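# Assemble two printed parts to match the stand's model

## Task

Join the two printed parts so they match the completed example standing on the stand. That example is only a display piece and is not to be used. The assembly must not be toppled or left leaning. No object may be knocked over or moved out of the work area.

## Robot and tools

Robot: a wheeled base with a lifting column carrying two 6-joint arms (left and right), each ending in a two-finger gripper, plus a tilting head. Shoulder height S = 0.90 m + column_m. Folded, the robot is 0.73 m long and 0.62 m wide, and its front is 0.40 m ahead of the column.

Frames: the base frame sits on the floor under the column, midway between the drive wheels, with x forward, y left and z up, in metres. left_hand and right_hand are reported in this frame. Each is the point where the fingers meet, and the fingertips extend 8 mm past it. The hand's z axis runs along the fingers and its y axis along the opening. base_odometry is given in the base frame as it stood at the start. It counts wheel turns only, so slip is counted as travel. Heading is in rad, positive to the left.

move: one action per call, and every key in it is optional.
- base: exactly one command, and it is an offset from where the base last measured itself. {"translate_m": d} drives straight, forward positive, -3 to 3 m. {"rotate_rad": d} turns in place, left (counter-clockwise seen from above) positive, -3.2 to 3.2. The base cannot move sideways.
- joints: a dict of absolute targets keyed by name, with only the joints you name. column_m is 0 to 0.8 m. head_tilt_rad is -0.61 to 1.308, where 0 is level and positive tilts down. Per arm (left_/right_ prefix): joint1 -2.879 to 2.879; joint2 0 to 3.141; joint3 0 to 3.019; joint4 -1.692 to 1.57; joint5 -1.57 to 1.57 (hand swings sideways, positive toward the robot's right); joint6 -2.094 to 2.094 (hand roll, positive clockwise seen from behind). Arm joints are in rad. Gripper: left_gripper_m / right_gripper_m is the fingertip gap, 0 (closed) to 0.093 m.
- speeds: caps for this action only; translate_m 0.05 to 0.8 m/s, rotate_rad 0.1 to 1 rad/s.
- min_time_s: 0.1 to 8 s, the shortest duration for each arm and gripper motion.
- cameras: a list drawn from cam_head_left, cam_head_right, cam_left_wrist, cam_right_wrist, nav_camera, all.
- blocking: true (the default) waits until everything is at rest; false returns within about 0.5 s while motion continues.
A call with no action just reports the state and images. Unknown keys make a call invalid, and out-of-range values get it refused. No action runs longer than 15 s.

Arm geometry (approximate): with joint1 at -1.57 for the left arm or 1.57 for the right, and joints 5 and 6 at 0, the arm works in a vertical plane pointing straight ahead, 0.23 m to that side. Let a = j2 - 0.35, b = 1.05 + j2 - j3, and c = b - j4. The hand is then about 0.12 + 0.39 sin a + 0.38 cos b + 0.25 cos c m ahead and S + 0.39 cos a - 0.38 sin b - 0.25 sin c m high. For example, j2, j3, j4 = 0.92, 0.78, 0.14 gives about 0.60 m ahead and 0.25 m below S. The real hand often lands up to 7 cm lower and nearer the column, more with a load, so check the reported hand position. Fingers pointing straight down give the best lifting. Target changes under about 0.03 rad (0.08 for joints 2 and 3) may not move a joint even when it reports done. Raising a hand also pulls it toward the column. For gentle contact, step about 0.05 rad per call.

Gripper: the fingers are 7 cm long. If the reading stays 0.003 m or more above the target, the fingers are holding something. To release, command an opening well above the reading. The wrist camera sits 0.10 m behind the fingertips and looks along the fingers, tilted 0.62 rad. The closed fingertips appear at the centre of its image.

Other tools:
- wait(seconds 0 to 10, cameras) returns the state and ends early once running moves stop.
- stop(cameras) brakes all of your motions.
- zoom_image(camera, region [x0,y0,x1,y1] in pixels, at most 504x504) gives a closer view of that camera's latest image.
- read_manual gives licence texts only.
- finished_scene ends the scene for good. The goal must still hold without the robot.

Result lines: joint_status and base_status show done, moving, off_target (came to rest short of the target), stopped, contact_stop or time_out (unplanned stops), and not_followed (the self-collision check withheld the arm targets). on_its_own lists what the robot did unasked. After a contact_stop, time_out, or refused call, the later moves in that reply do not run. A wrist check reports "joint command not followed". To recover, move the joints from that action back by at least 0.05 rad. turned_by_wheels and turned_by_imu differing by over 4% and 0.05 rad means slip or a hit. base_tilt is in degrees. motor_effort is wheel effort in percent, with the peak in brackets. MOTOR HOT warns at 85 °C. At 100 °C the arm goes limp for 30 to 60 s.

Column: it stops with contact_stop when a hand or held object touches down. After that it will not go lower until raised 0.2 m. To reach the floor, extend the arm 0.45 to 0.5 m ahead with the fingers down at column_m 0.3, then lower the column. Do not move arms with the column under 0.3.

Avoid: arms striking or squeezing each other, including the grippers (a hard press ends the scene); fast or stretched double-arm swings that rock or tip the robot; dropping parts or releasing them while they move; hitting fixed or heavy items; pushing continuously (this overheats motors or shuts off the wheels for 2 s). If the base stalls, back off 0.05 m first. To relieve a blocked arm, send its reported joint positions back as targets.

Each tool is called after "Request:" by a JSON object that holds its "op" and its "data".

## Session

Request:
{"op": "move", "data": {}}

Scene clock: 0.00 s.
Joint torques (N m): no reading
Heat: left arm: hottest shoulder 40 °C; right arm: hottest elbow 40 °C.
base_odometry: x=+0.000 y=+0.000 heading=+0.000
turned_by_wheels: +0.000
turned_by_imu: +0.000
base_tilt: forward=-0.7 right=-0.4
base_status: not commanded
joint_positions: column_m=+0.554 head_tilt_rad=+0.876 left_joint1_rad=-1.580 left_joint2_rad=+0.880 left_joint3_rad=+0.409 left_joint4_rad=-0.948 left_joint5_rad=+0.003 left_joint6_rad=-0.100 left_gripper_m=+0.09396 right_joint1_rad=+1.563 right_joint2_rad=+0.864 right_joint3_rad=+0.411 right_joint4_rad=-0.927 right_joint5_rad=-0.017 right_joint6_rad=-0.013 right_gripper_m=+0.09396
joint_status: not commanded
wheel_motors_off: 0
motor_effort: left_wheel=+2 right_wheel=+2
left_hand: x=+0.1464 y=+0.2220 z=+1.2511 quat_wxyz=(+0.432, +0.042, -0.901, -0.018) (m; base frame)
right_hand: x=+0.1541 y=-0.2242 z=+1.2472 quat_wxyz=(+0.415, -0.001, -0.910, -0.008) (m; base frame)
pictures: cam_head_left, cam_head_right, cam_left_wrist, cam_right_wrist, nav_camera

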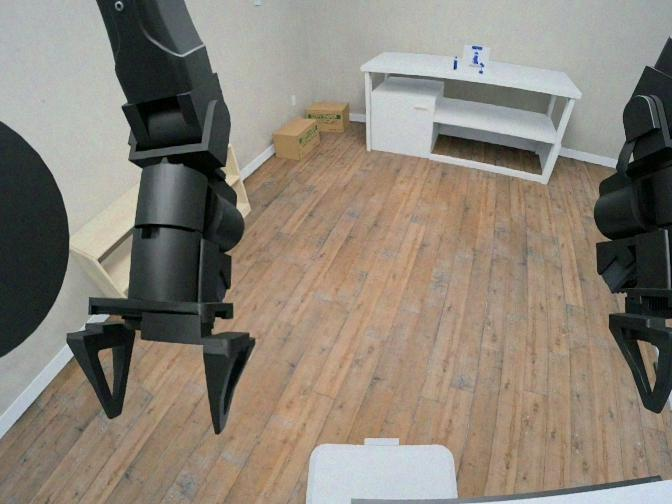

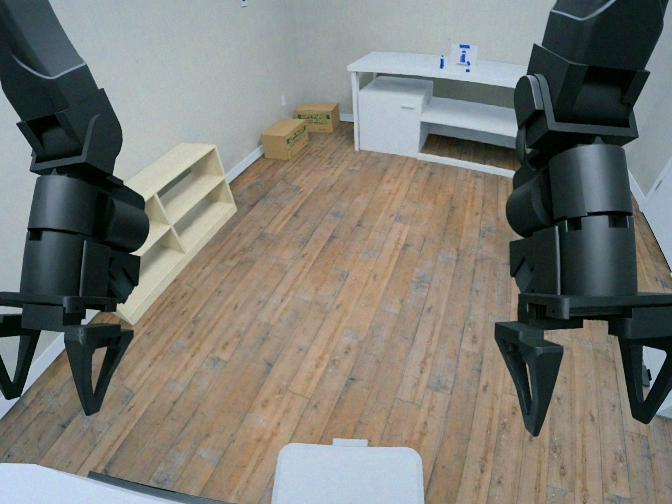

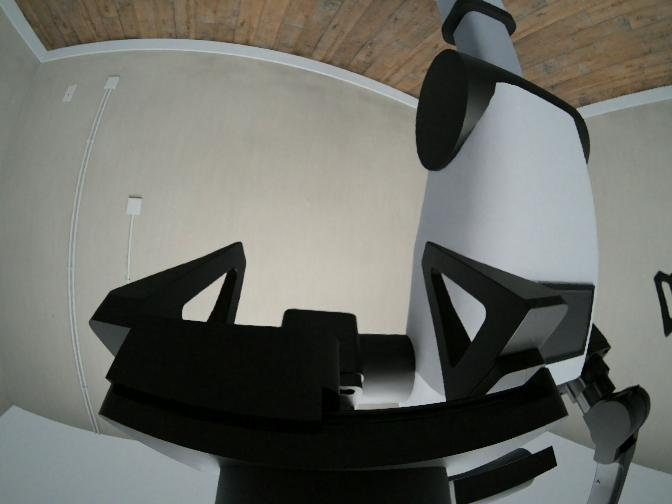

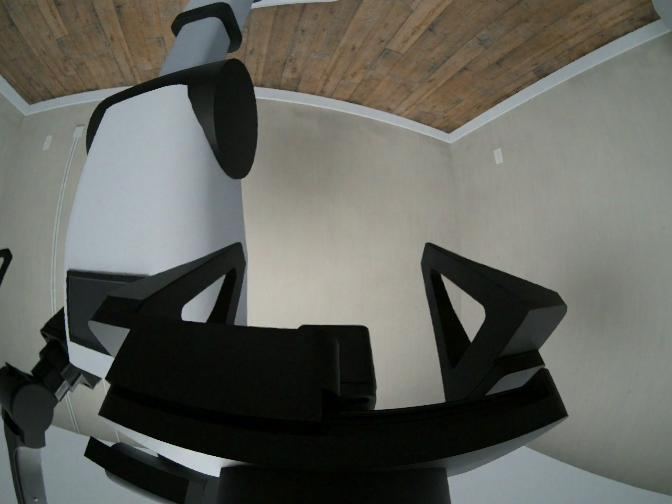

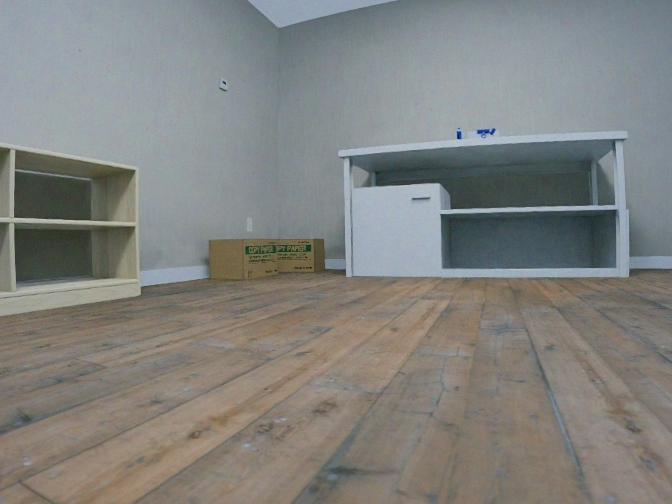

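Request:
{"op": "zoom_image", "data": {"camera": "cam_head_left", "region": [430, 30, 510, 90]}}

Request:
{"op": "zoom_image", "data": {"camera": "nav_camera", "region": [430, 110, 530, 160]}}

Scaled by 6.300 from the camera's 672x504 image, which has a finer 960x720 frame.

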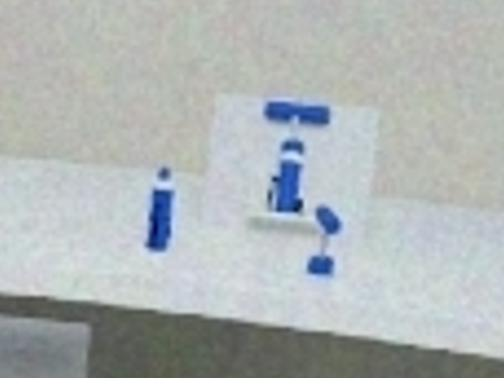

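Scaled by 5.040 from the camera's 672x504 image, which has a finer 960x720 frame.

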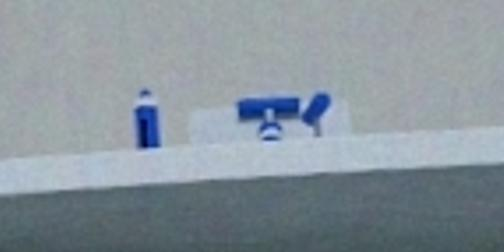

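Request:
{"op": "move", "data": {"base": {"rotate_rad": -0.5}}}

Request:
{"op": "move", "data": {"base": {"translate_m": 1.7}}}

Request:
{"op": "move", "data": {"base": {"rotate_rad": 0.5}, "joints": {"head_tilt_rad": 0.6}, "cameras": ["cam_head_left","cam_head_right","nav_camera"]}}

Scene clock: 13.67 s.
Joint torques (N m): left_arm=[0.03 -4.78 -0.92 -1.33 0.09 -0.03] | right_arm=[-0.73 -5.3 -1.06 -0.96 -0.04 -0.11]
Heat: left arm: hottest shoulder 40 °C; right arm: hottest elbow 40 °C.
move: done
base_odometry: x=+0.000 y=+0.000 heading=-0.499
turned_by_wheels: -0.499
turned_by_imu: -0.500
base_tilt: forward=-0.7 right=-0.4
base_status: done
joint_positions: column_m=+0.554 head_tilt_rad=+0.876 left_joint1_rad=-1.580 left_joint2_rad=+0.880 left_joint3_rad=+0.409 left_joint4_rad=-0.948 left_joint5_rad=+0.003 left_joint6_rad=-0.100 left_gripper_m=+0.09396 right_joint1_rad=+1.563 right_joint2_rad=+0.864 right_joint3_rad=+0.411 right_joint4_rad=-0.927 right_joint5_rad=-0.017 right_joint6_rad=-0.013 right_gripper_m=+0.09396
joint_status: not commanded
wheel_motors_off: 0
motor_effort: left_wheel=+3(28) right_wheel=+1(41)
left_hand: x=+0.1464 y=+0.2220 z=+1.2511 quat_wxyz=(+0.432, +0.042, -0.901, -0.018) (m; base frame)
right_hand: x=+0.1541 y=-0.2242 z=+1.2472 quat_wxyz=(+0.415, -0.001, -0.910, -0.008) (m; base frame)
pictures: none

Scene clock: 17.77 s.
Joint torques (N m): left_arm=[-0.09 -4.72 -0.98 -1.29 0.09 -0.02] | right_arm=[-1.14 -5.66 -0.94 -0.87 -0.09 -0.02]
Heat: left arm: hottest shoulder 40 °C; right arm: hottest elbow 40 °C.
move: done
base_odometry: x=+1.492 y=-0.814 heading=-0.500
turned_by_wheels: +0.000
turned_by_imu: +0.000
base_tilt: forward=-0.7 right=-0.4
base_status: done
joint_positions: column_m=+0.554 head_tilt_rad=+0.876 left_joint1_rad=-1.580 left_joint2_rad=+0.880 left_joint3_rad=+0.410 left_joint4_rad=-0.948 left_joint5_rad=+0.003 left_joint6_rad=-0.100 left_gripper_m=+0.09396 right_joint1_rad=+1.563 right_joint2_rad=+0.864 right_joint3_rad=+0.413 right_joint4_rad=-0.927 right_joint5_rad=-0.017 right_joint6_rad=-0.013 right_gripper_m=+0.09396
joint_status: not commanded
wheel_motors_off: 0
motor_effort: left_wheel=-1(45) right_wheel=+0(43)
left_hand: x=+0.1470 y=+0.2220 z=+1.2509 quat_wxyz=(+0.432, +0.042, -0.901, -0.018) (m; base frame)
right_hand: x=+0.1551 y=-0.2242 z=+1.2469 quat_wxyz=(+0.414, -0.001, -0.910, -0.008) (m; base frame)
pictures: none

Scene clock: 19.53 s.
Joint torques (N m): left_arm=[-0.03 -4.78 -1.05 -1.29 0.1 -0.03] | right_arm=[-0.67 -5.19 -1.01 -1.07 -0.06 -0.02]
Heat: left arm: hottest shoulder 40 °C; right arm: hottest elbow 40 °C.
move: done
base_odometry: x=+1.492 y=-0.814 heading=+0.000
turned_by_wheels: +0.499
turned_by_imu: +0.502
base_tilt: forward=-0.7 right=-0.4
base_status: done
joint_positions: column_m=+0.554 head_tilt_rad=+0.618 left_joint1_rad=-1.580 left_joint2_rad=+0.880 left_joint3_rad=+0.410 left_joint4_rad=-0.948 left_joint5_rad=+0.002 left_joint6_rad=-0.100 left_gripper_m=+0.09396 right_joint1_rad=+1.563 right_joint2_rad=+0.864 right_joint3_rad=+0.413 right_joint4_rad=-0.927 right_joint5_rad=-0.017 right_joint6_rad=-0.013 right_gripper_m=+0.09396
joint_status: all done
wheel_motors_off: 0
motor_effort: left_wheel=-2(38) right_wheel=+3(33)
left_hand: x=+0.1470 y=+0.2222 z=+1.2509 quat_wxyz=(+0.432, +0.042, -0.901, -0.018) (m; base frame)
right_hand: x=+0.1551 y=-0.2242 z=+1.2469 quat_wxyz=(+0.414, -0.001, -0.910, -0.008) (m; base frame)
pictures: cam_head_left, cam_head_right, nav_camera
camera_calibration:
cam_head_left: T_world_to_cam=[[0.0790805, -0.995042, -0.0603053, 0.147627], [-0.504628, 0.0122128, -0.86325, 1.3417], [0.859707, 0.098698, -0.501161, 0.662976], [0, 0, 0, 1]] pos_world=[0.0954198, 0.0650745, 1.49938]
cam_head_right: T_world_to_cam=[[0.0770468, -0.995259, -0.0593606, 0.0264218], [-0.504354, 0.0124525, -0.863407, 1.34207], [0.860053, 0.0964615, -0.501003, 0.662632], [0, 0, 0, 1]] pos_world=[0.104944, -0.0543341, 1.4923]

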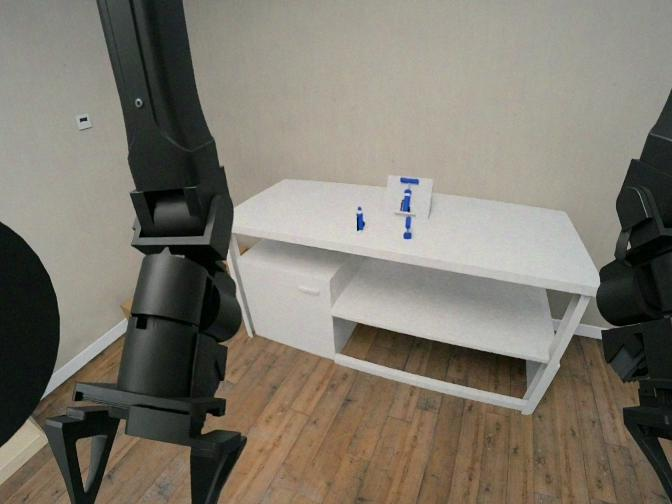

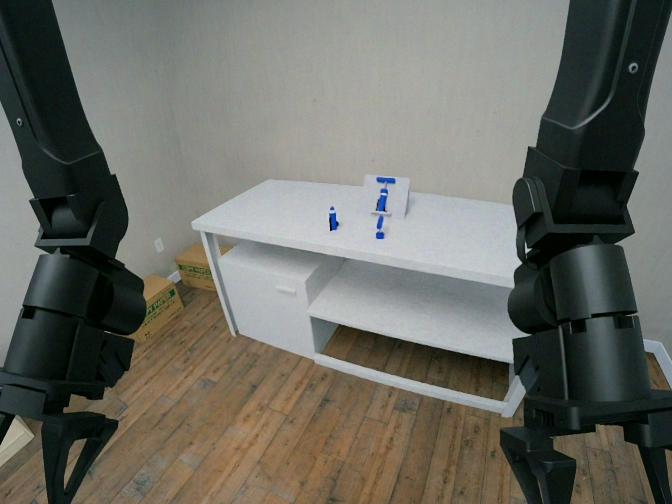

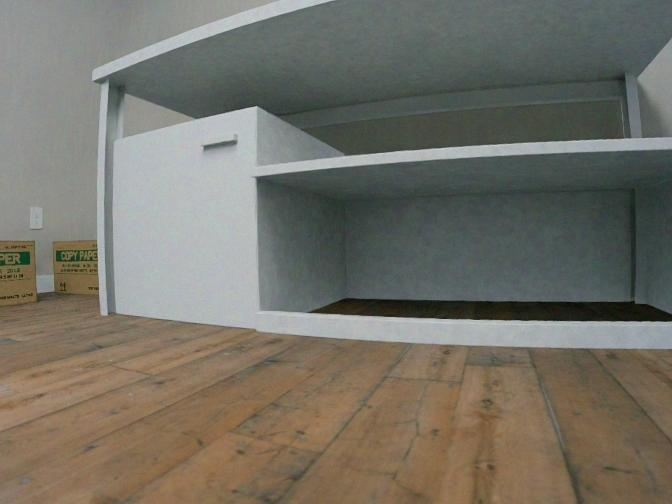

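Request:
{"op": "zoom_image", "data": {"camera": "cam_head_left", "region": [340, 160, 450, 245]}}

Request:
{"op": "zoom_image", "data": {"camera": "cam_head_right", "region": [310, 160, 420, 245]}}

Scaled by 4.582 from the camera's 672x504 image, which has a finer 960x720 frame.

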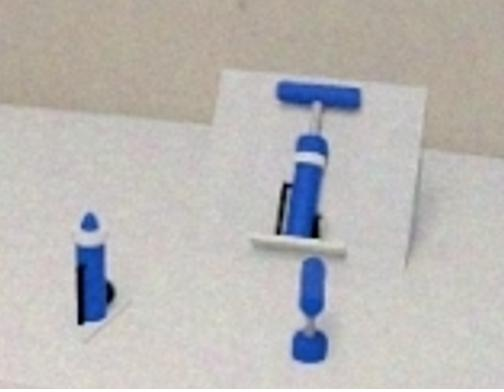

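Scaled by 4.582 from the camera's 672x504 image, which has a finer 960x720 frame.

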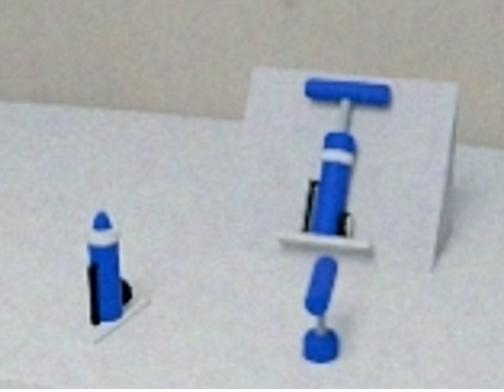

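Request:
{"op": "move", "data": {"base": {"rotate_rad": 0.24}}}

Request:
{"op": "move", "data": {"base": {"translate_m": 0.6}, "speeds": {"translate_m": 0.3}}}

Request:
{"op": "move", "data": {"base": {"rotate_rad": -0.49}, "joints": {"head_tilt_rad": 0.75}, "cameras": ["cam_head_left","cam_head_right","nav_camera"]}}

Request:
{"op": "zoom_image", "data": {"camera": "cam_head_left", "region": [260, 140, 460, 300]}}

Request:
{"op": "zoom_image", "data": {"camera": "cam_head_right", "region": [230, 140, 430, 300]}}

Scene clock: 49.77 s.
Joint torques (N m): left_arm=[-0.09 -4.84 -0.99 -1.28 0.09 -0.03] | right_arm=[-0.91 -4.95 -0.88 -1.09 0 -0.05]
Heat: left arm: hottest shoulder 41 °C; right arm: hottest elbow 40 °C.
move: done
base_odometry: x=+1.492 y=-0.814 heading=+0.239
turned_by_wheels: +0.239
turned_by_imu: +0.243
base_tilt: forward=-0.7 right=-0.4
base_status: done
joint_positions: column_m=+0.554 head_tilt_rad=+0.618 left_joint1_rad=-1.580 left_joint2_rad=+0.880 left_joint3_rad=+0.410 left_joint4_rad=-0.948 left_joint5_rad=+0.003 left_joint6_rad=-0.100 left_gripper_m=+0.09396 right_joint1_rad=+1.563 right_joint2_rad=+0.864 right_joint3_rad=+0.413 right_joint4_rad=-0.927 right_joint5_rad=-0.018 right_joint6_rad=-0.013 right_gripper_m=+0.09396
joint_status: not commanded
wheel_motors_off: 0
motor_effort: left_wheel=-1(25) right_wheel=+2(29)
left_hand: x=+0.1470 y=+0.2221 z=+1.2509 quat_wxyz=(+0.432, +0.042, -0.901, -0.018) (m; base frame)
right_hand: x=+0.1551 y=-0.2241 z=+1.2469 quat_wxyz=(+0.414, -0.001, -0.910, -0.008) (m; base frame)
pictures: none

Scene clock: 52.80 s.
Joint torques (N m): left_arm=[-0.03 -4.84 -0.99 -1.31 0.09 -0.03] | right_arm=[-1.38 -5.54 -1.11 -0.99 -0.04 -0.06]
Heat: left arm: hottest shoulder 41 °C; right arm: hottest elbow 40 °C.
move: done
base_odometry: x=+2.075 y=-0.672 heading=+0.239
turned_by_wheels: +0.000
turned_by_imu: +0.001
base_tilt: forward=-0.7 right=-0.4
base_status: done
joint_positions: column_m=+0.554 head_tilt_rad=+0.617 left_joint1_rad=-1.580 left_joint2_rad=+0.880 left_joint3_rad=+0.409 left_joint4_rad=-0.948 left_joint5_rad=+0.003 left_joint6_rad=-0.100 left_gripper_m=+0.09396 right_joint1_rad=+1.563 right_joint2_rad=+0.864 right_joint3_rad=+0.413 right_joint4_rad=-0.927 right_joint5_rad=-0.018 right_joint6_rad=-0.013 right_gripper_m=+0.09396
joint_status: not commanded
wheel_motors_off: 0
motor_effort: left_wheel=+0(37) right_wheel=-1(52)
left_hand: x=+0.1466 y=+0.2221 z=+1.2510 quat_wxyz=(+0.432, +0.042, -0.901, -0.018) (m; base frame)
right_hand: x=+0.1551 y=-0.2241 z=+1.2469 quat_wxyz=(+0.414, -0.001, -0.910, -0.008) (m; base frame)
pictures: none

Scene clock: 54.57 s.
Joint torques (N m): left_arm=[0.09 -4.6 -0.99 -1.35 0.08 -0.03] | right_arm=[-0.79 -5.19 -1.17 -0.94 -0.01 -0.04]
Heat: left arm: hottest shoulder 41 °C; right arm: hottest elbow 40 °C.
move: done
base_odometry: x=+2.075 y=-0.672 heading=-0.250
turned_by_wheels: -0.489
turned_by_imu: -0.491
base_tilt: forward=-0.7 right=-0.4
base_status: done
joint_positions: column_m=+0.554 head_tilt_rad=+0.752 left_joint1_rad=-1.580 left_joint2_rad=+0.880 left_joint3_rad=+0.409 left_joint4_rad=-0.948 left_joint5_rad=+0.003 left_joint6_rad=-0.100 left_gripper_m=+0.09397 right_joint1_rad=+1.563 right_joint2_rad=+0.864 right_joint3_rad=+0.413 right_joint4_rad=-0.927 right_joint5_rad=-0.017 right_joint6_rad=-0.013 right_gripper_m=+0.09397
joint_status: all done
wheel_motors_off: 0
motor_effort: left_wheel=+2(28) right_wheel=-1(45)
left_hand: x=+0.1466 y=+0.2220 z=+1.2510 quat_wxyz=(+0.432, +0.042, -0.901, -0.018) (m; base frame)
right_hand: x=+0.1551 y=-0.2242 z=+1.2469 quat_wxyz=(+0.414, -0.001, -0.910, -0.008) (m; base frame)
pictures: cam_head_left, cam_head_right, nav_camera
camera_calibration:
cam_head_left: T_world_to_cam=[[0.0702769, -0.995043, -0.0703606, 0.163557], [-0.615862, 0.0122069, -0.78776, 1.23103], [0.784714, 0.0986938, -0.611951, 0.837388], [0, 0, 0, 1]] pos_world=[0.089539, 0.0650745, 1.4937]
cam_head_right: T_world_to_cam=[[0.0683884, -0.995259, -0.0691517, 0.041937], [-0.615611, 0.0124466, -0.787952, 1.2315], [0.785077, 0.0964573, -0.611841, 0.837098], [0, 0, 0, 1]] pos_world=[0.0980728, -0.0543341, 1.48544]

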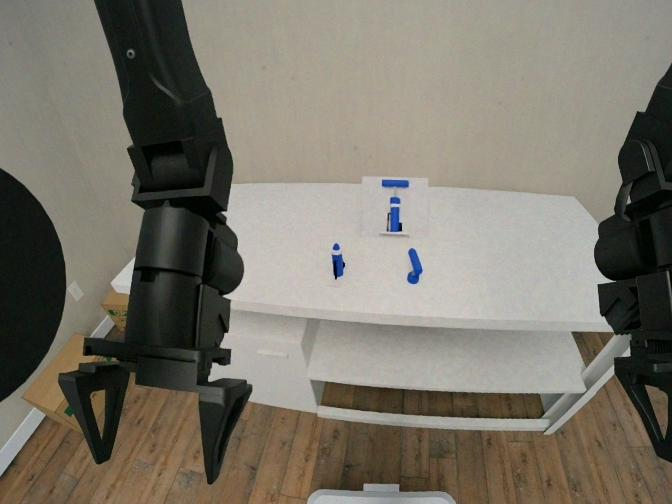

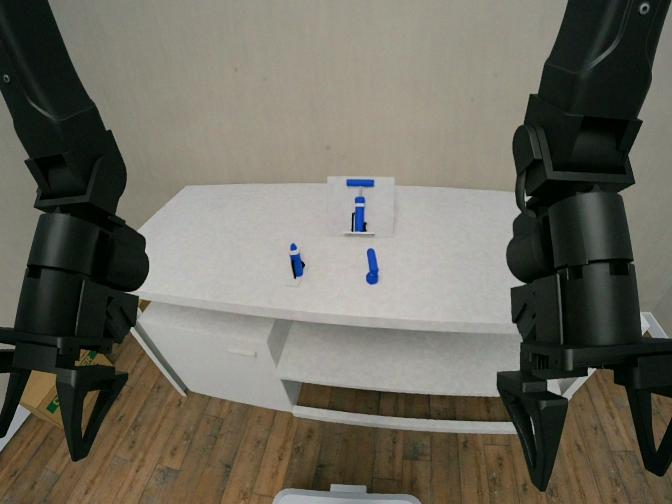

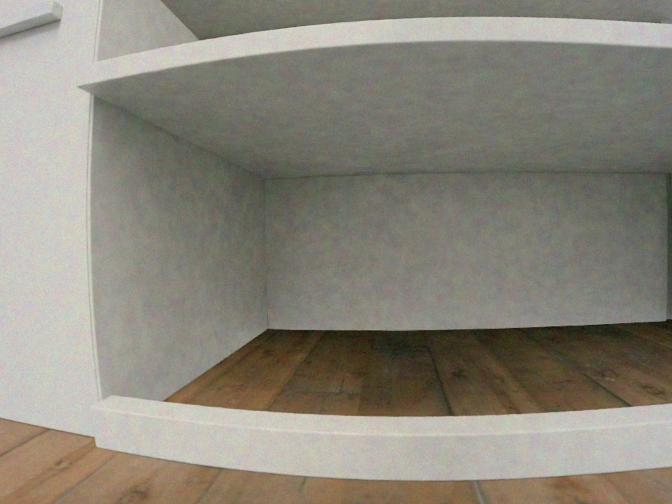

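Scaled by 2.520 from the camera's 672x504 image, which has a finer 960x720 frame.

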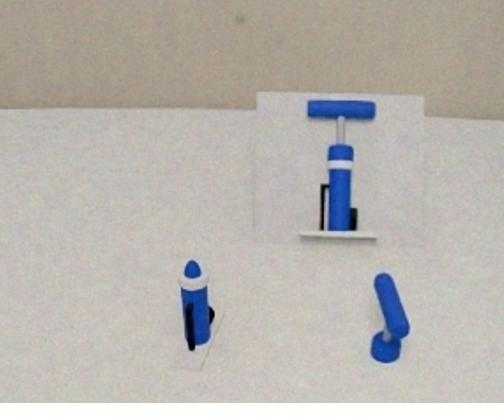

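Scaled by 2.520 from the camera's 672x504 image, which has a finer 960x720 frame.

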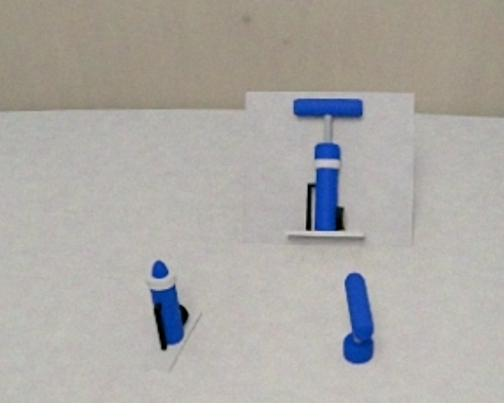

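Request:
{"op": "move", "data": {"base": {"translate_m": 0.18}, "speeds": {"translate_m": 0.15}}}

Request:
{"op": "move", "data": {"base": {"rotate_rad": 0.28}, "joints": {"column_m": 0.6, "head_tilt_rad": 0.85}}}

Request:
{"op": "move", "data": {"joints": {"right_joint2_rad": 1.0, "right_joint3_rad": 1.119, "right_joint4_rad": -0.537, "right_joint5_rad": 0, "right_joint6_rad": 0, "right_joint1_rad": 1.57}, "min_time_s": 3, "cameras": ["cam_head_left","cam_head_right","cam_right_wrist"]}}

Scene clock: 91.87 s.
Joint torques (N m): left_arm=[0.03 -4.78 -0.96 -1.31 0.09 -0.04] | right_arm=[-0.21 -5.07 -1.13 -1.05 -0.05 0.01]
Heat: left arm: hottest shoulder 41 °C; right arm: hottest elbow 39 °C.
move: done
base_odometry: x=+2.250 y=-0.717 heading=-0.251
turned_by_wheels: -0.001
turned_by_imu: +0.001
base_tilt: forward=-0.6 right=-0.4
base_status: done
joint_positions: column_m=+0.554 head_tilt_rad=+0.753 left_joint1_rad=-1.580 left_joint2_rad=+0.880 left_joint3_rad=+0.410 left_joint4_rad=-0.948 left_joint5_rad=+0.003 left_joint6_rad=-0.100 left_gripper_m=+0.09397 right_joint1_rad=+1.563 right_joint2_rad=+0.864 right_joint3_rad=+0.415 right_joint4_rad=-0.927 right_joint5_rad=-0.017 right_joint6_rad=-0.013 right_gripper_m=+0.09397
joint_status: not commanded
wheel_motors_off: 0
motor_effort: left_wheel=-2(44) right_wheel=+0(40)
left_hand: x=+0.1468 y=+0.2220 z=+1.2509 quat_wxyz=(+0.432, +0.042, -0.901, -0.018) (m; base frame)
right_hand: x=+0.1560 y=-0.2242 z=+1.2466 quat_wxyz=(+0.414, -0.001, -0.910, -0.008) (m; base frame)
pictures: none

Scene clock: 93.37 s.
Joint torques (N m): left_arm=[0.03 -4.95 -0.99 -1.36 0.1 -0.04] | right_arm=[-0.79 -5.54 -1.18 -1.1 -0.05 -0.02]
Heat: left arm: hottest shoulder 41 °C; right arm: hottest elbow 39 °C.
move: done
base_odometry: x=+2.250 y=-0.717 heading=+0.028
turned_by_wheels: +0.279
turned_by_imu: +0.280
base_tilt: forward=-0.7 right=-0.4
base_status: done
joint_positions: column_m=+0.600 head_tilt_rad=+0.851 left_joint1_rad=-1.580 left_joint2_rad=+0.880 left_joint3_rad=+0.410 left_joint4_rad=-0.948 left_joint5_rad=+0.003 left_joint6_rad=-0.100 left_gripper_m=+0.09397 right_joint1_rad=+1.563 right_joint2_rad=+0.864 right_joint3_rad=+0.414 right_joint4_rad=-0.927 right_joint5_rad=-0.018 right_joint6_rad=-0.013 right_gripper_m=+0.09397
joint_status: all done
wheel_motors_off: 0
motor_effort: left_wheel=-2(39) right_wheel=-1(33)
left_hand: x=+0.1468 y=+0.2221 z=+1.2969 quat_wxyz=(+0.432, +0.042, -0.901, -0.018) (m; base frame)
right_hand: x=+0.1557 y=-0.2241 z=+1.2926 quat_wxyz=(+0.414, -0.001, -0.910, -0.008) (m; base frame)
pictures: none

Scene clock: 96.67 s.
Joint torques (N m): left_arm=[-0.03 -4.84 -1.01 -1.32 0.1 -0.03] | right_arm=[-0.38 -12.28 7.05 1.21 0.11 0.07]
Heat: left arm: hottest shoulder 41 °C; right arm: hottest elbow 40 °C.
move: done
base_odometry: x=+2.250 y=-0.717 heading=+0.028
turned_by_wheels: +0.000
turned_by_imu: +0.001
base_tilt: forward=-0.7 right=-0.4
base_status: not commanded
joint_positions: column_m=+0.600 head_tilt_rad=+0.851 left_joint1_rad=-1.580 left_joint2_rad=+0.880 left_joint3_rad=+0.410 left_joint4_rad=-0.948 left_joint5_rad=+0.003 left_joint6_rad=-0.100 left_gripper_m=+0.09397 right_joint1_rad=+1.563 right_joint2_rad=+0.988 right_joint3_rad=+1.084 right_joint4_rad=-0.549 right_joint5_rad=-0.003 right_joint6_rad=-0.009 right_gripper_m=+0.09397
joint_status: all done
wheel_motors_off: 0
motor_effort: left_wheel=-1(4) right_wheel=+1(3)
left_hand: x=+0.1468 y=+0.2221 z=+1.2969 quat_wxyz=(+0.432, +0.042, -0.901, -0.018) (m; base frame)
right_hand: x=+0.5937 y=-0.2286 z=+1.2519 quat_wxyz=(-0.035, +0.003, -0.999, +0.002) (m; base frame)
pictures: cam_head_left, cam_head_right, cam_right_wrist
camera_calibration:
cam_head_left: T_world_to_cam=[[0.0629703, -0.995042, -0.0769754, 0.177642], [-0.690791, 0.0122107, -0.722951, 1.16818], [0.720307, 0.0986984, -0.686597, 0.987078], [0, 0, 0, 1]] pos_world=[0.0847805, 0.0650745, 1.53593]
cam_head_right: T_world_to_cam=[[0.0612106, -0.995259, -0.0755855, 0.0556677], [-0.69056, 0.0124504, -0.723168, 1.16864], [0.72068, 0.0964618, -0.686524, 0.986793], [0, 0, 0, 1]] pos_world=[0.0924494, -0.0543341, 1.52679]
cam_right_wrist: T_world_to_cam=[[0.0136392, -0.999893, -0.00525492, -0.230271], [-0.847306, -0.014348, 0.530911, -0.161068], [-0.530929, -0.00278869, -0.847411, 1.5058], [0, 0, 0, 1]] pos_world=[0.666138, -0.228358, 1.36033]

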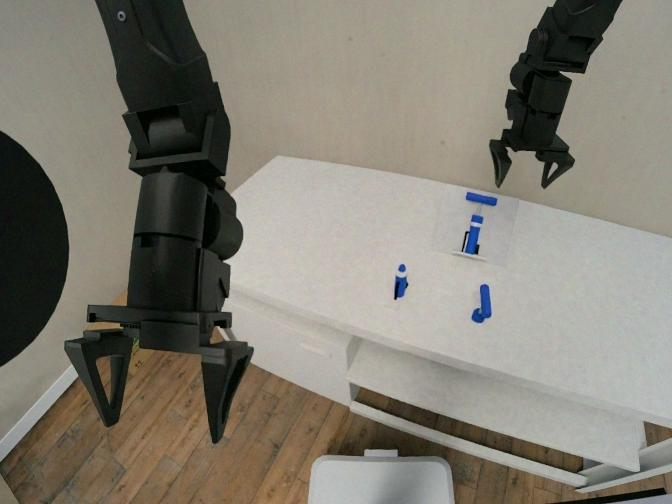

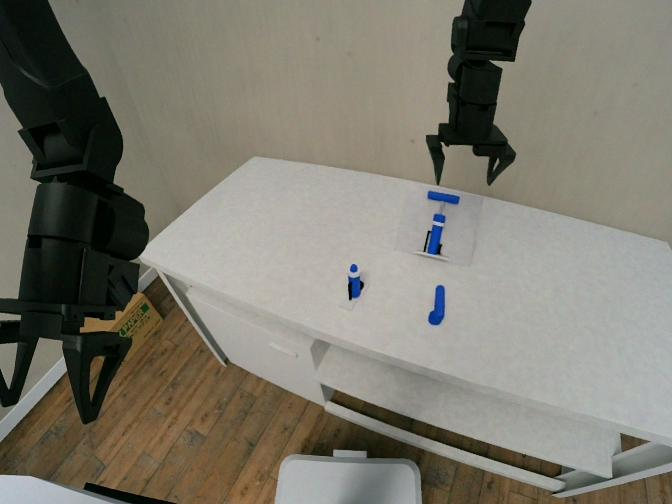

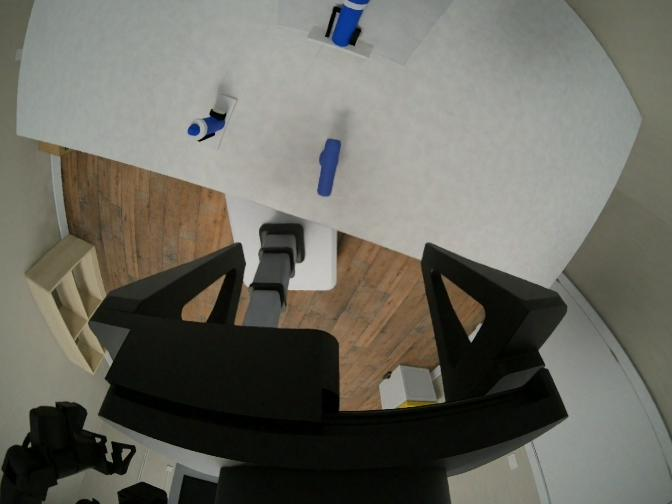

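Request:
{"op": "zoom_image", "data": {"camera": "cam_head_left", "region": [380, 250, 500, 340]}}

Request:
{"op": "zoom_image", "data": {"camera": "cam_head_right", "region": [335, 250, 455, 340]}}

Request:
{"op": "zoom_image", "data": {"camera": "cam_right_wrist", "region": [180, 0, 380, 210]}}

Scaled by 4.200 from the camera's 672x504 image, which has a finer 960x720 frame.

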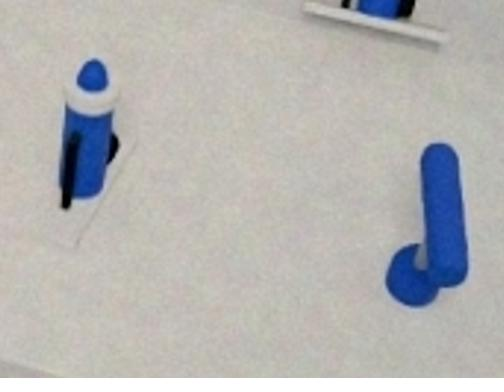

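Scaled by 4.200 from the camera's 672x504 image, which has a finer 960x720 frame.

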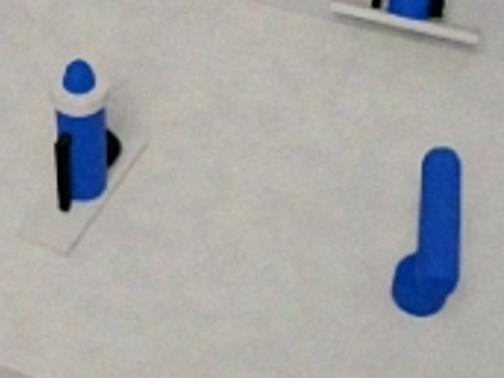

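Scaled by 2.400 from the camera's 672x504 image, which has a finer 960x720 frame.

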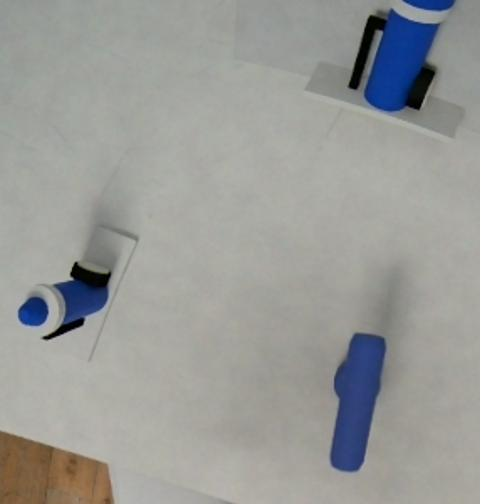

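Request:
{"op": "move", "data": {"joints": {"right_joint2_rad": 1.326, "right_joint3_rad": 1.123, "right_joint4_rad": -0.317, "right_joint6_rad": 0.09}, "min_time_s": 2}}

Request:
{"op": "move", "data": {"joints": {"column_m": 0.47}, "cameras": ["cam_head_left","cam_right_wrist"]}}

Scene clock: 134.20 s.
Joint torques (N m): left_arm=[0.09 -4.78 -1.01 -1.32 0.1 -0.02] | right_arm=[-0.38 -12.98 3.63 0.99 0.09 0.11]
Heat: left arm: hottest shoulder 41 °C; right arm: hottest elbow 42 °C.
move: done
base_odometry: x=+2.250 y=-0.717 heading=+0.028
turned_by_wheels: +0.000
turned_by_imu: +0.002
base_tilt: forward=-0.7 right=-0.4
base_status: not commanded
joint_positions: column_m=+0.600 head_tilt_rad=+0.851 left_joint1_rad=-1.580 left_joint2_rad=+0.880 left_joint3_rad=+0.410 left_joint4_rad=-0.948 left_joint5_rad=+0.003 left_joint6_rad=-0.100 left_gripper_m=+0.09397 right_joint1_rad=+1.563 right_joint2_rad=+1.317 right_joint3_rad=+1.101 right_joint4_rad=-0.329 right_joint5_rad=-0.003 right_joint6_rad=+0.081 right_gripper_m=+0.09397
joint_status: all done
wheel_motors_off: 0
motor_effort: left_wheel=+0(4) right_wheel=+1(2)
left_hand: x=+0.1468 y=+0.2221 z=+1.2969 quat_wxyz=(+0.432, +0.042, -0.901, -0.018) (m; base frame)
right_hand: x=+0.5520 y=-0.2294 z=+1.1075 quat_wxyz=(+0.010, -0.042, -0.999, +0.002) (m; base frame)
pictures: none

Scene clock: 136.47 s.
Joint torques (N m): left_arm=[-0.03 -4.72 -0.99 -1.31 0.1 -0.04] | right_arm=[-0.5 -12.4 3.63 1.07 0.12 0.11]
Heat: left arm: hottest shoulder 41 °C; right arm: hottest elbow 42 °C.
move: done
base_odometry: x=+2.250 y=-0.717 heading=+0.028
turned_by_wheels: +0.000
turned_by_imu: +0.001
base_tilt: forward=-0.6 right=-0.4
base_status: not commanded
joint_positions: column_m=+0.470 head_tilt_rad=+0.851 left_joint1_rad=-1.580 left_joint2_rad=+0.880 left_joint3_rad=+0.410 left_joint4_rad=-0.948 left_joint5_rad=+0.003 left_joint6_rad=-0.100 left_gripper_m=+0.09397 right_joint1_rad=+1.563 right_joint2_rad=+1.319 right_joint3_rad=+1.104 right_joint4_rad=-0.329 right_joint5_rad=-0.003 right_joint6_rad=+0.081 right_gripper_m=+0.09397
joint_status: all done
wheel_motors_off: 0
motor_effort: left_wheel=-3(5) right_wheel=+2(3)
left_hand: x=+0.1468 y=+0.2221 z=+1.1670 quat_wxyz=(+0.432, +0.042, -0.901, -0.018) (m; base frame)
right_hand: x=+0.5526 y=-0.2295 z=+0.9770 quat_wxyz=(+0.010, -0.042, -0.999, +0.002) (m; base frame)
pictures: cam_head_left, cam_right_wrist
camera_calibration:
cam_head_left: T_world_to_cam=[[0.0629491, -0.995042, -0.0769938, 0.167671], [-0.690996, 0.0122106, -0.722755, 1.07401], [0.720112, 0.0986992, -0.686802, 0.898193], [0, 0, 0, 1]] pos_world=[0.0847806, 0.0650745, 1.40604]
cam_right_wrist: T_world_to_cam=[[-0.0773808, -0.996991, -0.00457801, -0.181741], [-0.793637, 0.0588171, 0.605542, -0.135718], [-0.60345, 0.0504906, -0.7958, 1.25292], [0, 0, 0, 1]] pos_world=[0.634299, -0.236472, 1.07842]

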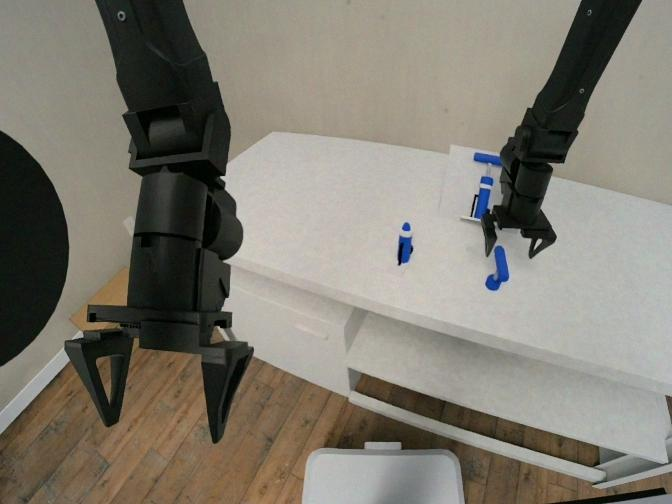

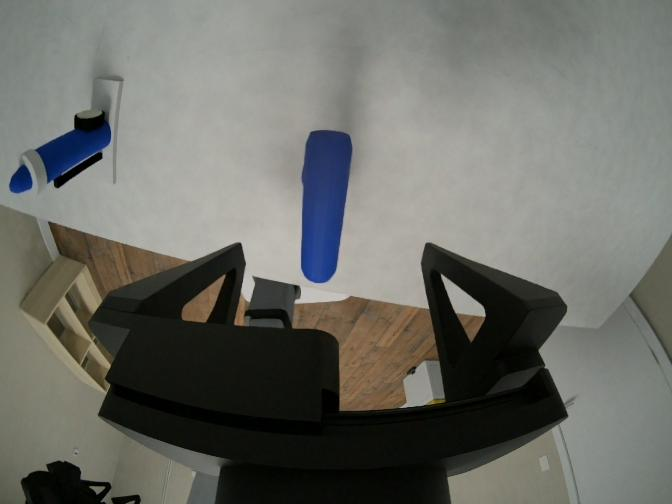

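Request:
{"op": "move", "data": {"joints": {"right_joint6_rad": 0.18}}}

Request:
{"op": "move", "data": {"joints": {"column_m": 0.431}, "cameras": ["cam_head_left","cam_head_right","cam_right_wrist"]}}

Request:
{"op": "zoom_image", "data": {"camera": "cam_head_left", "region": [460, 160, 580, 280]}}

Request:
{"op": "zoom_image", "data": {"camera": "cam_head_right", "region": [400, 160, 520, 280]}}

Scene clock: 145.63 s.
Joint torques (N m): left_arm=[0.03 -4.72 -1.01 -1.32 0.09 -0.03] | right_arm=[-0.09 -12.69 3.62 0.88 0.15 0.05]
Heat: left arm: hottest shoulder 41 °C; right arm: hottest elbow 42 °C.
move: done
base_odometry: x=+2.250 y=-0.717 heading=+0.028
turned_by_wheels: +0.000
turned_by_imu: +0.001
base_tilt: forward=-0.6 right=-0.4
base_status: not commanded
joint_positions: column_m=+0.470 head_tilt_rad=+0.851 left_joint1_rad=-1.580 left_joint2_rad=+0.880 left_joint3_rad=+0.410 left_joint4_rad=-0.948 left_joint5_rad=+0.003 left_joint6_rad=-0.100 left_gripper_m=+0.09397 right_joint1_rad=+1.563 right_joint2_rad=+1.319 right_joint3_rad=+1.104 right_joint4_rad=-0.329 right_joint5_rad=-0.003 right_joint6_rad=+0.171 right_gripper_m=+0.09397
joint_status: all done
wheel_motors_off: 0
motor_effort: left_wheel=-5(5) right_wheel=+1(3)
left_hand: x=+0.1468 y=+0.2221 z=+1.1670 quat_wxyz=(+0.432, +0.042, -0.901, -0.018) (m; base frame)
right_hand: x=+0.5526 y=-0.2295 z=+0.9770 quat_wxyz=(+0.010, -0.088, -0.996, +0.003) (m; base frame)
pictures: none

Scene clock: 146.73 s.
Joint torques (N m): left_arm=[-0.03 -4.72 -0.99 -1.31 0.1 -0.04] | right_arm=[-0.15 -14.33 3.51 1.06 0.08 0.08]
Heat: left arm: hottest shoulder 41 °C; right arm: hottest elbow 42 °C.
move: done
base_odometry: x=+2.250 y=-0.717 heading=+0.028
turned_by_wheels: +0.000
turned_by_imu: +0.000
base_tilt: forward=-0.6 right=-0.4
base_status: not commanded
joint_positions: column_m=+0.431 head_tilt_rad=+0.852 left_joint1_rad=-1.580 left_joint2_rad=+0.880 left_joint3_rad=+0.410 left_joint4_rad=-0.948 left_joint5_rad=+0.003 left_joint6_rad=-0.100 left_gripper_m=+0.09397 right_joint1_rad=+1.563 right_joint2_rad=+1.319 right_joint3_rad=+1.104 right_joint4_rad=-0.329 right_joint5_rad=-0.003 right_joint6_rad=+0.171 right_gripper_m=+0.09397
joint_status: all done
wheel_motors_off: 0
motor_effort: left_wheel=-4(5) right_wheel=+3(4)
left_hand: x=+0.1468 y=+0.2221 z=+1.1280 quat_wxyz=(+0.432, +0.042, -0.901, -0.018) (m; base frame)
right_hand: x=+0.5525 y=-0.2295 z=+0.9379 quat_wxyz=(+0.010, -0.088, -0.996, +0.003) (m; base frame)
pictures: cam_head_left, cam_head_right, cam_right_wrist
camera_calibration:
cam_head_left: T_world_to_cam=[[0.0629443, -0.995042, -0.0769989, 0.164676], [-0.690997, 0.0122176, -0.722755, 1.04582], [0.720112, 0.0986993, -0.686802, 0.871408], [0, 0, 0, 1]] pos_world=[0.0847806, 0.0650745, 1.36704]
cam_head_right: T_world_to_cam=[[0.061185, -0.995259, -0.0756085, 0.0429427], [-0.690766, 0.0124573, -0.722971, 1.04633], [0.720485, 0.0964628, -0.686729, 0.871204], [0, 0, 0, 1]] pos_world=[0.0924494, -0.0543341, 1.35799]
cam_right_wrist: T_world_to_cam=[[-0.167471, -0.985873, -0.00275892, -0.131329], [-0.785006, 0.131656, 0.605337, -0.100012], [-0.596422, 0.103542, -0.795964, 1.23014], [0, 0, 0, 1]] pos_world=[0.633178, -0.243678, 1.03933]

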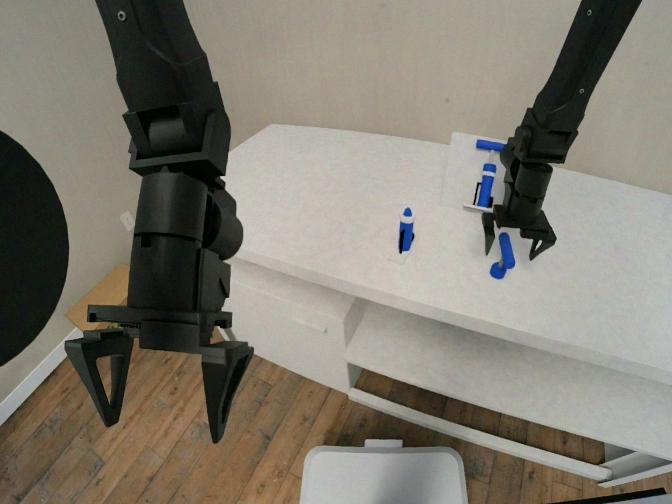

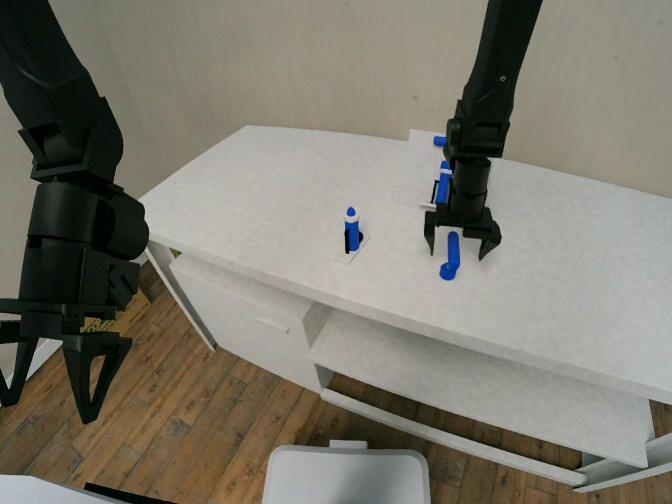

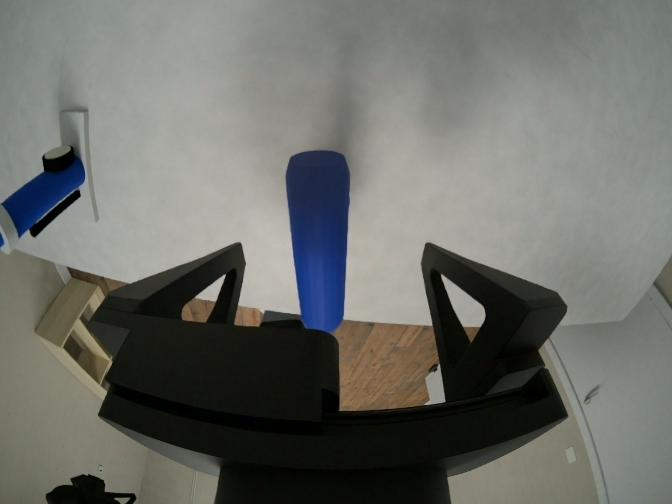

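Scaled by 4.200 from the camera's 672x504 image, which has a finer 960x720 frame.

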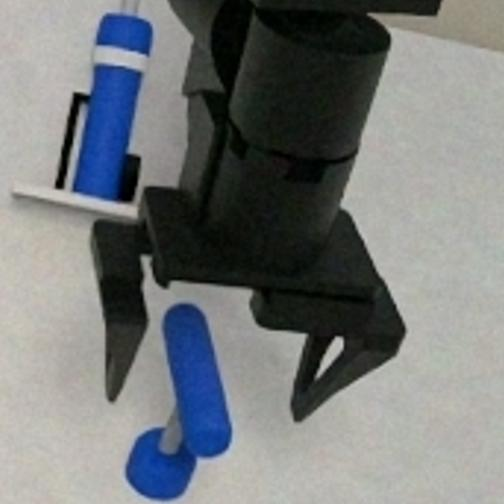

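Scaled by 4.200 from the camera's 672x504 image, which has a finer 960x720 frame.

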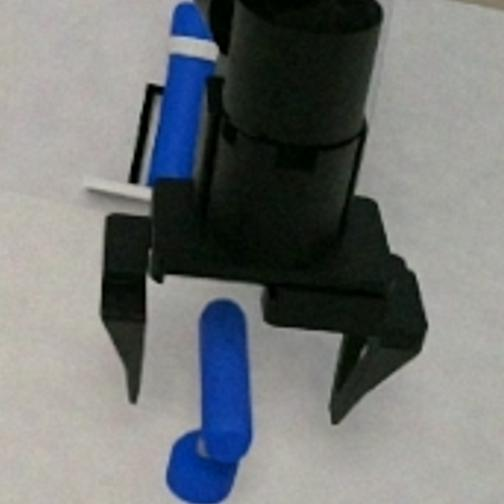

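Request:
{"op": "move", "data": {"base": {"rotate_rad": 0.012}, "speeds": {"rotate_rad": 0.1}, "joints": {"column_m": 0.427}}}

Request:
{"op": "move", "data": {"joints": {"right_gripper_m": 0.034}, "min_time_s": 2, "cameras": ["cam_head_left","cam_right_wrist"]}}

Request:
{"op": "zoom_image", "data": {"camera": "cam_head_left", "region": [460, 160, 580, 280]}}

Scene clock: 157.50 s.
Joint torques (N m): left_arm=[0.09 -4.84 -1.02 -1.32 0.1 -0.03] | right_arm=[-0.62 -13.16 3.67 1.01 0.04 0.03]
Heat: left arm: hottest shoulder 41 °C; right arm: hottest elbow 42 °C.
move: done
base_odometry: x=+2.250 y=-0.717 heading=+0.039
turned_by_wheels: +0.011
turned_by_imu: +0.012
base_tilt: forward=-0.7 right=-0.4
base_status: done
joint_positions: column_m=+0.427 head_tilt_rad=+0.852 left_joint1_rad=-1.580 left_joint2_rad=+0.880 left_joint3_rad=+0.410 left_joint4_rad=-0.948 left_joint5_rad=+0.003 left_joint6_rad=-0.100 left_gripper_m=+0.09397 right_joint1_rad=+1.566 right_joint2_rad=+1.320 right_joint3_rad=+1.105 right_joint4_rad=-0.328 right_joint5_rad=-0.002 right_joint6_rad=+0.171 right_gripper_m=+0.09397
joint_status: all done
wheel_motors_off: 0
motor_effort: left_wheel=-2(29) right_wheel=+0(25)
left_hand: x=+0.1468 y=+0.2221 z=+1.1240 quat_wxyz=(+0.432, +0.042, -0.901, -0.018) (m; base frame)
right_hand: x=+0.5533 y=-0.2276 z=+0.9338 quat_wxyz=(+0.009, -0.087, -0.996, +0.002) (m; base frame)
pictures: none

Scene clock: 159.80 s.
Joint torques (N m): left_arm=[0.03 -4.78 -1.02 -1.31 0.1 -0.04] | right_arm=[-0.79 -13.22 3.47 0.92 0.09 0.03]
Heat: left arm: hottest shoulder 41 °C; right arm: hottest elbow 42 °C.
move: done
base_odometry: x=+2.250 y=-0.717 heading=+0.039
turned_by_wheels: +0.000
turned_by_imu: +0.001
base_tilt: forward=-0.7 right=-0.4
base_status: not commanded
joint_positions: column_m=+0.427 head_tilt_rad=+0.852 left_joint1_rad=-1.580 left_joint2_rad=+0.880 left_joint3_rad=+0.410 left_joint4_rad=-0.948 left_joint5_rad=+0.003 left_joint6_rad=-0.100 left_gripper_m=+0.09397 right_joint1_rad=+1.566 right_joint2_rad=+1.320 right_joint3_rad=+1.105 right_joint4_rad=-0.328 right_joint5_rad=-0.002 right_joint6_rad=+0.171 right_gripper_m=+0.03407
joint_status: all done
wheel_motors_off: 0
motor_effort: left_wheel=-2(4) right_wheel=+0(3)
left_hand: x=+0.1468 y=+0.2221 z=+1.1240 quat_wxyz=(+0.432, +0.042, -0.901, -0.018) (m; base frame)
right_hand: x=+0.5533 y=-0.2276 z=+0.9338 quat_wxyz=(+0.009, -0.087, -0.996, +0.002) (m; base frame)
pictures: cam_head_left, cam_right_wrist
camera_calibration:
cam_head_left: T_world_to_cam=[[0.0629342, -0.995043, -0.0769987, 0.164368], [-0.69105, 0.0122172, -0.722704, 1.04286], [0.720062, 0.0986928, -0.686855, 0.868738], [0, 0, 0, 1]] pos_world=[0.0847807, 0.0650745, 1.36304]
cam_right_wrist: T_world_to_cam=[[-0.165705, -0.986162, -0.00521329, -0.128099], [-0.786365, 0.128939, 0.604157, -0.0958569], [-0.595124, 0.104211, -0.796848, 1.22744], [0, 0, 0, 1]] pos_world=[0.633874, -0.24188, 1.03533]

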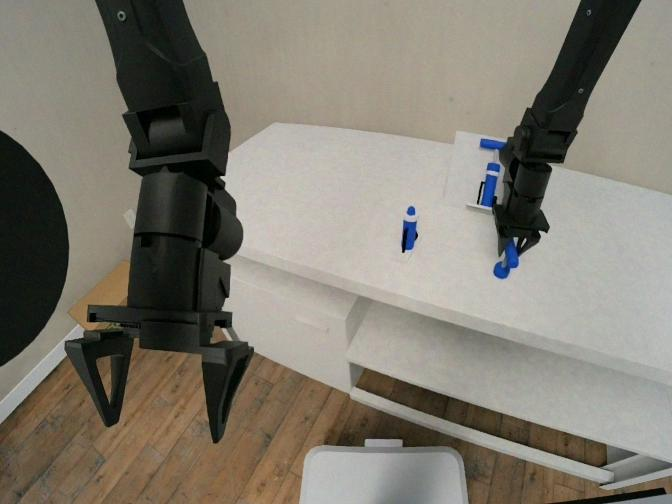

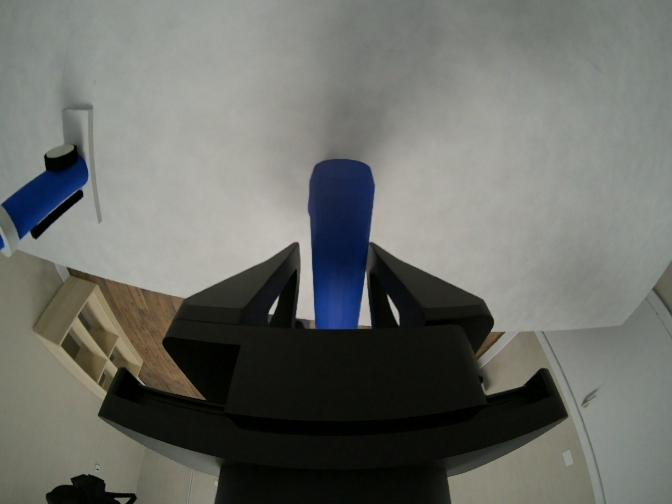

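Scaled by 4.200 from the camera's 672x504 image, which has a finer 960x720 frame.

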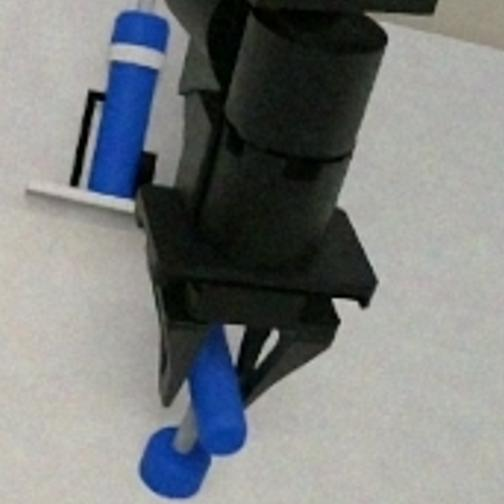

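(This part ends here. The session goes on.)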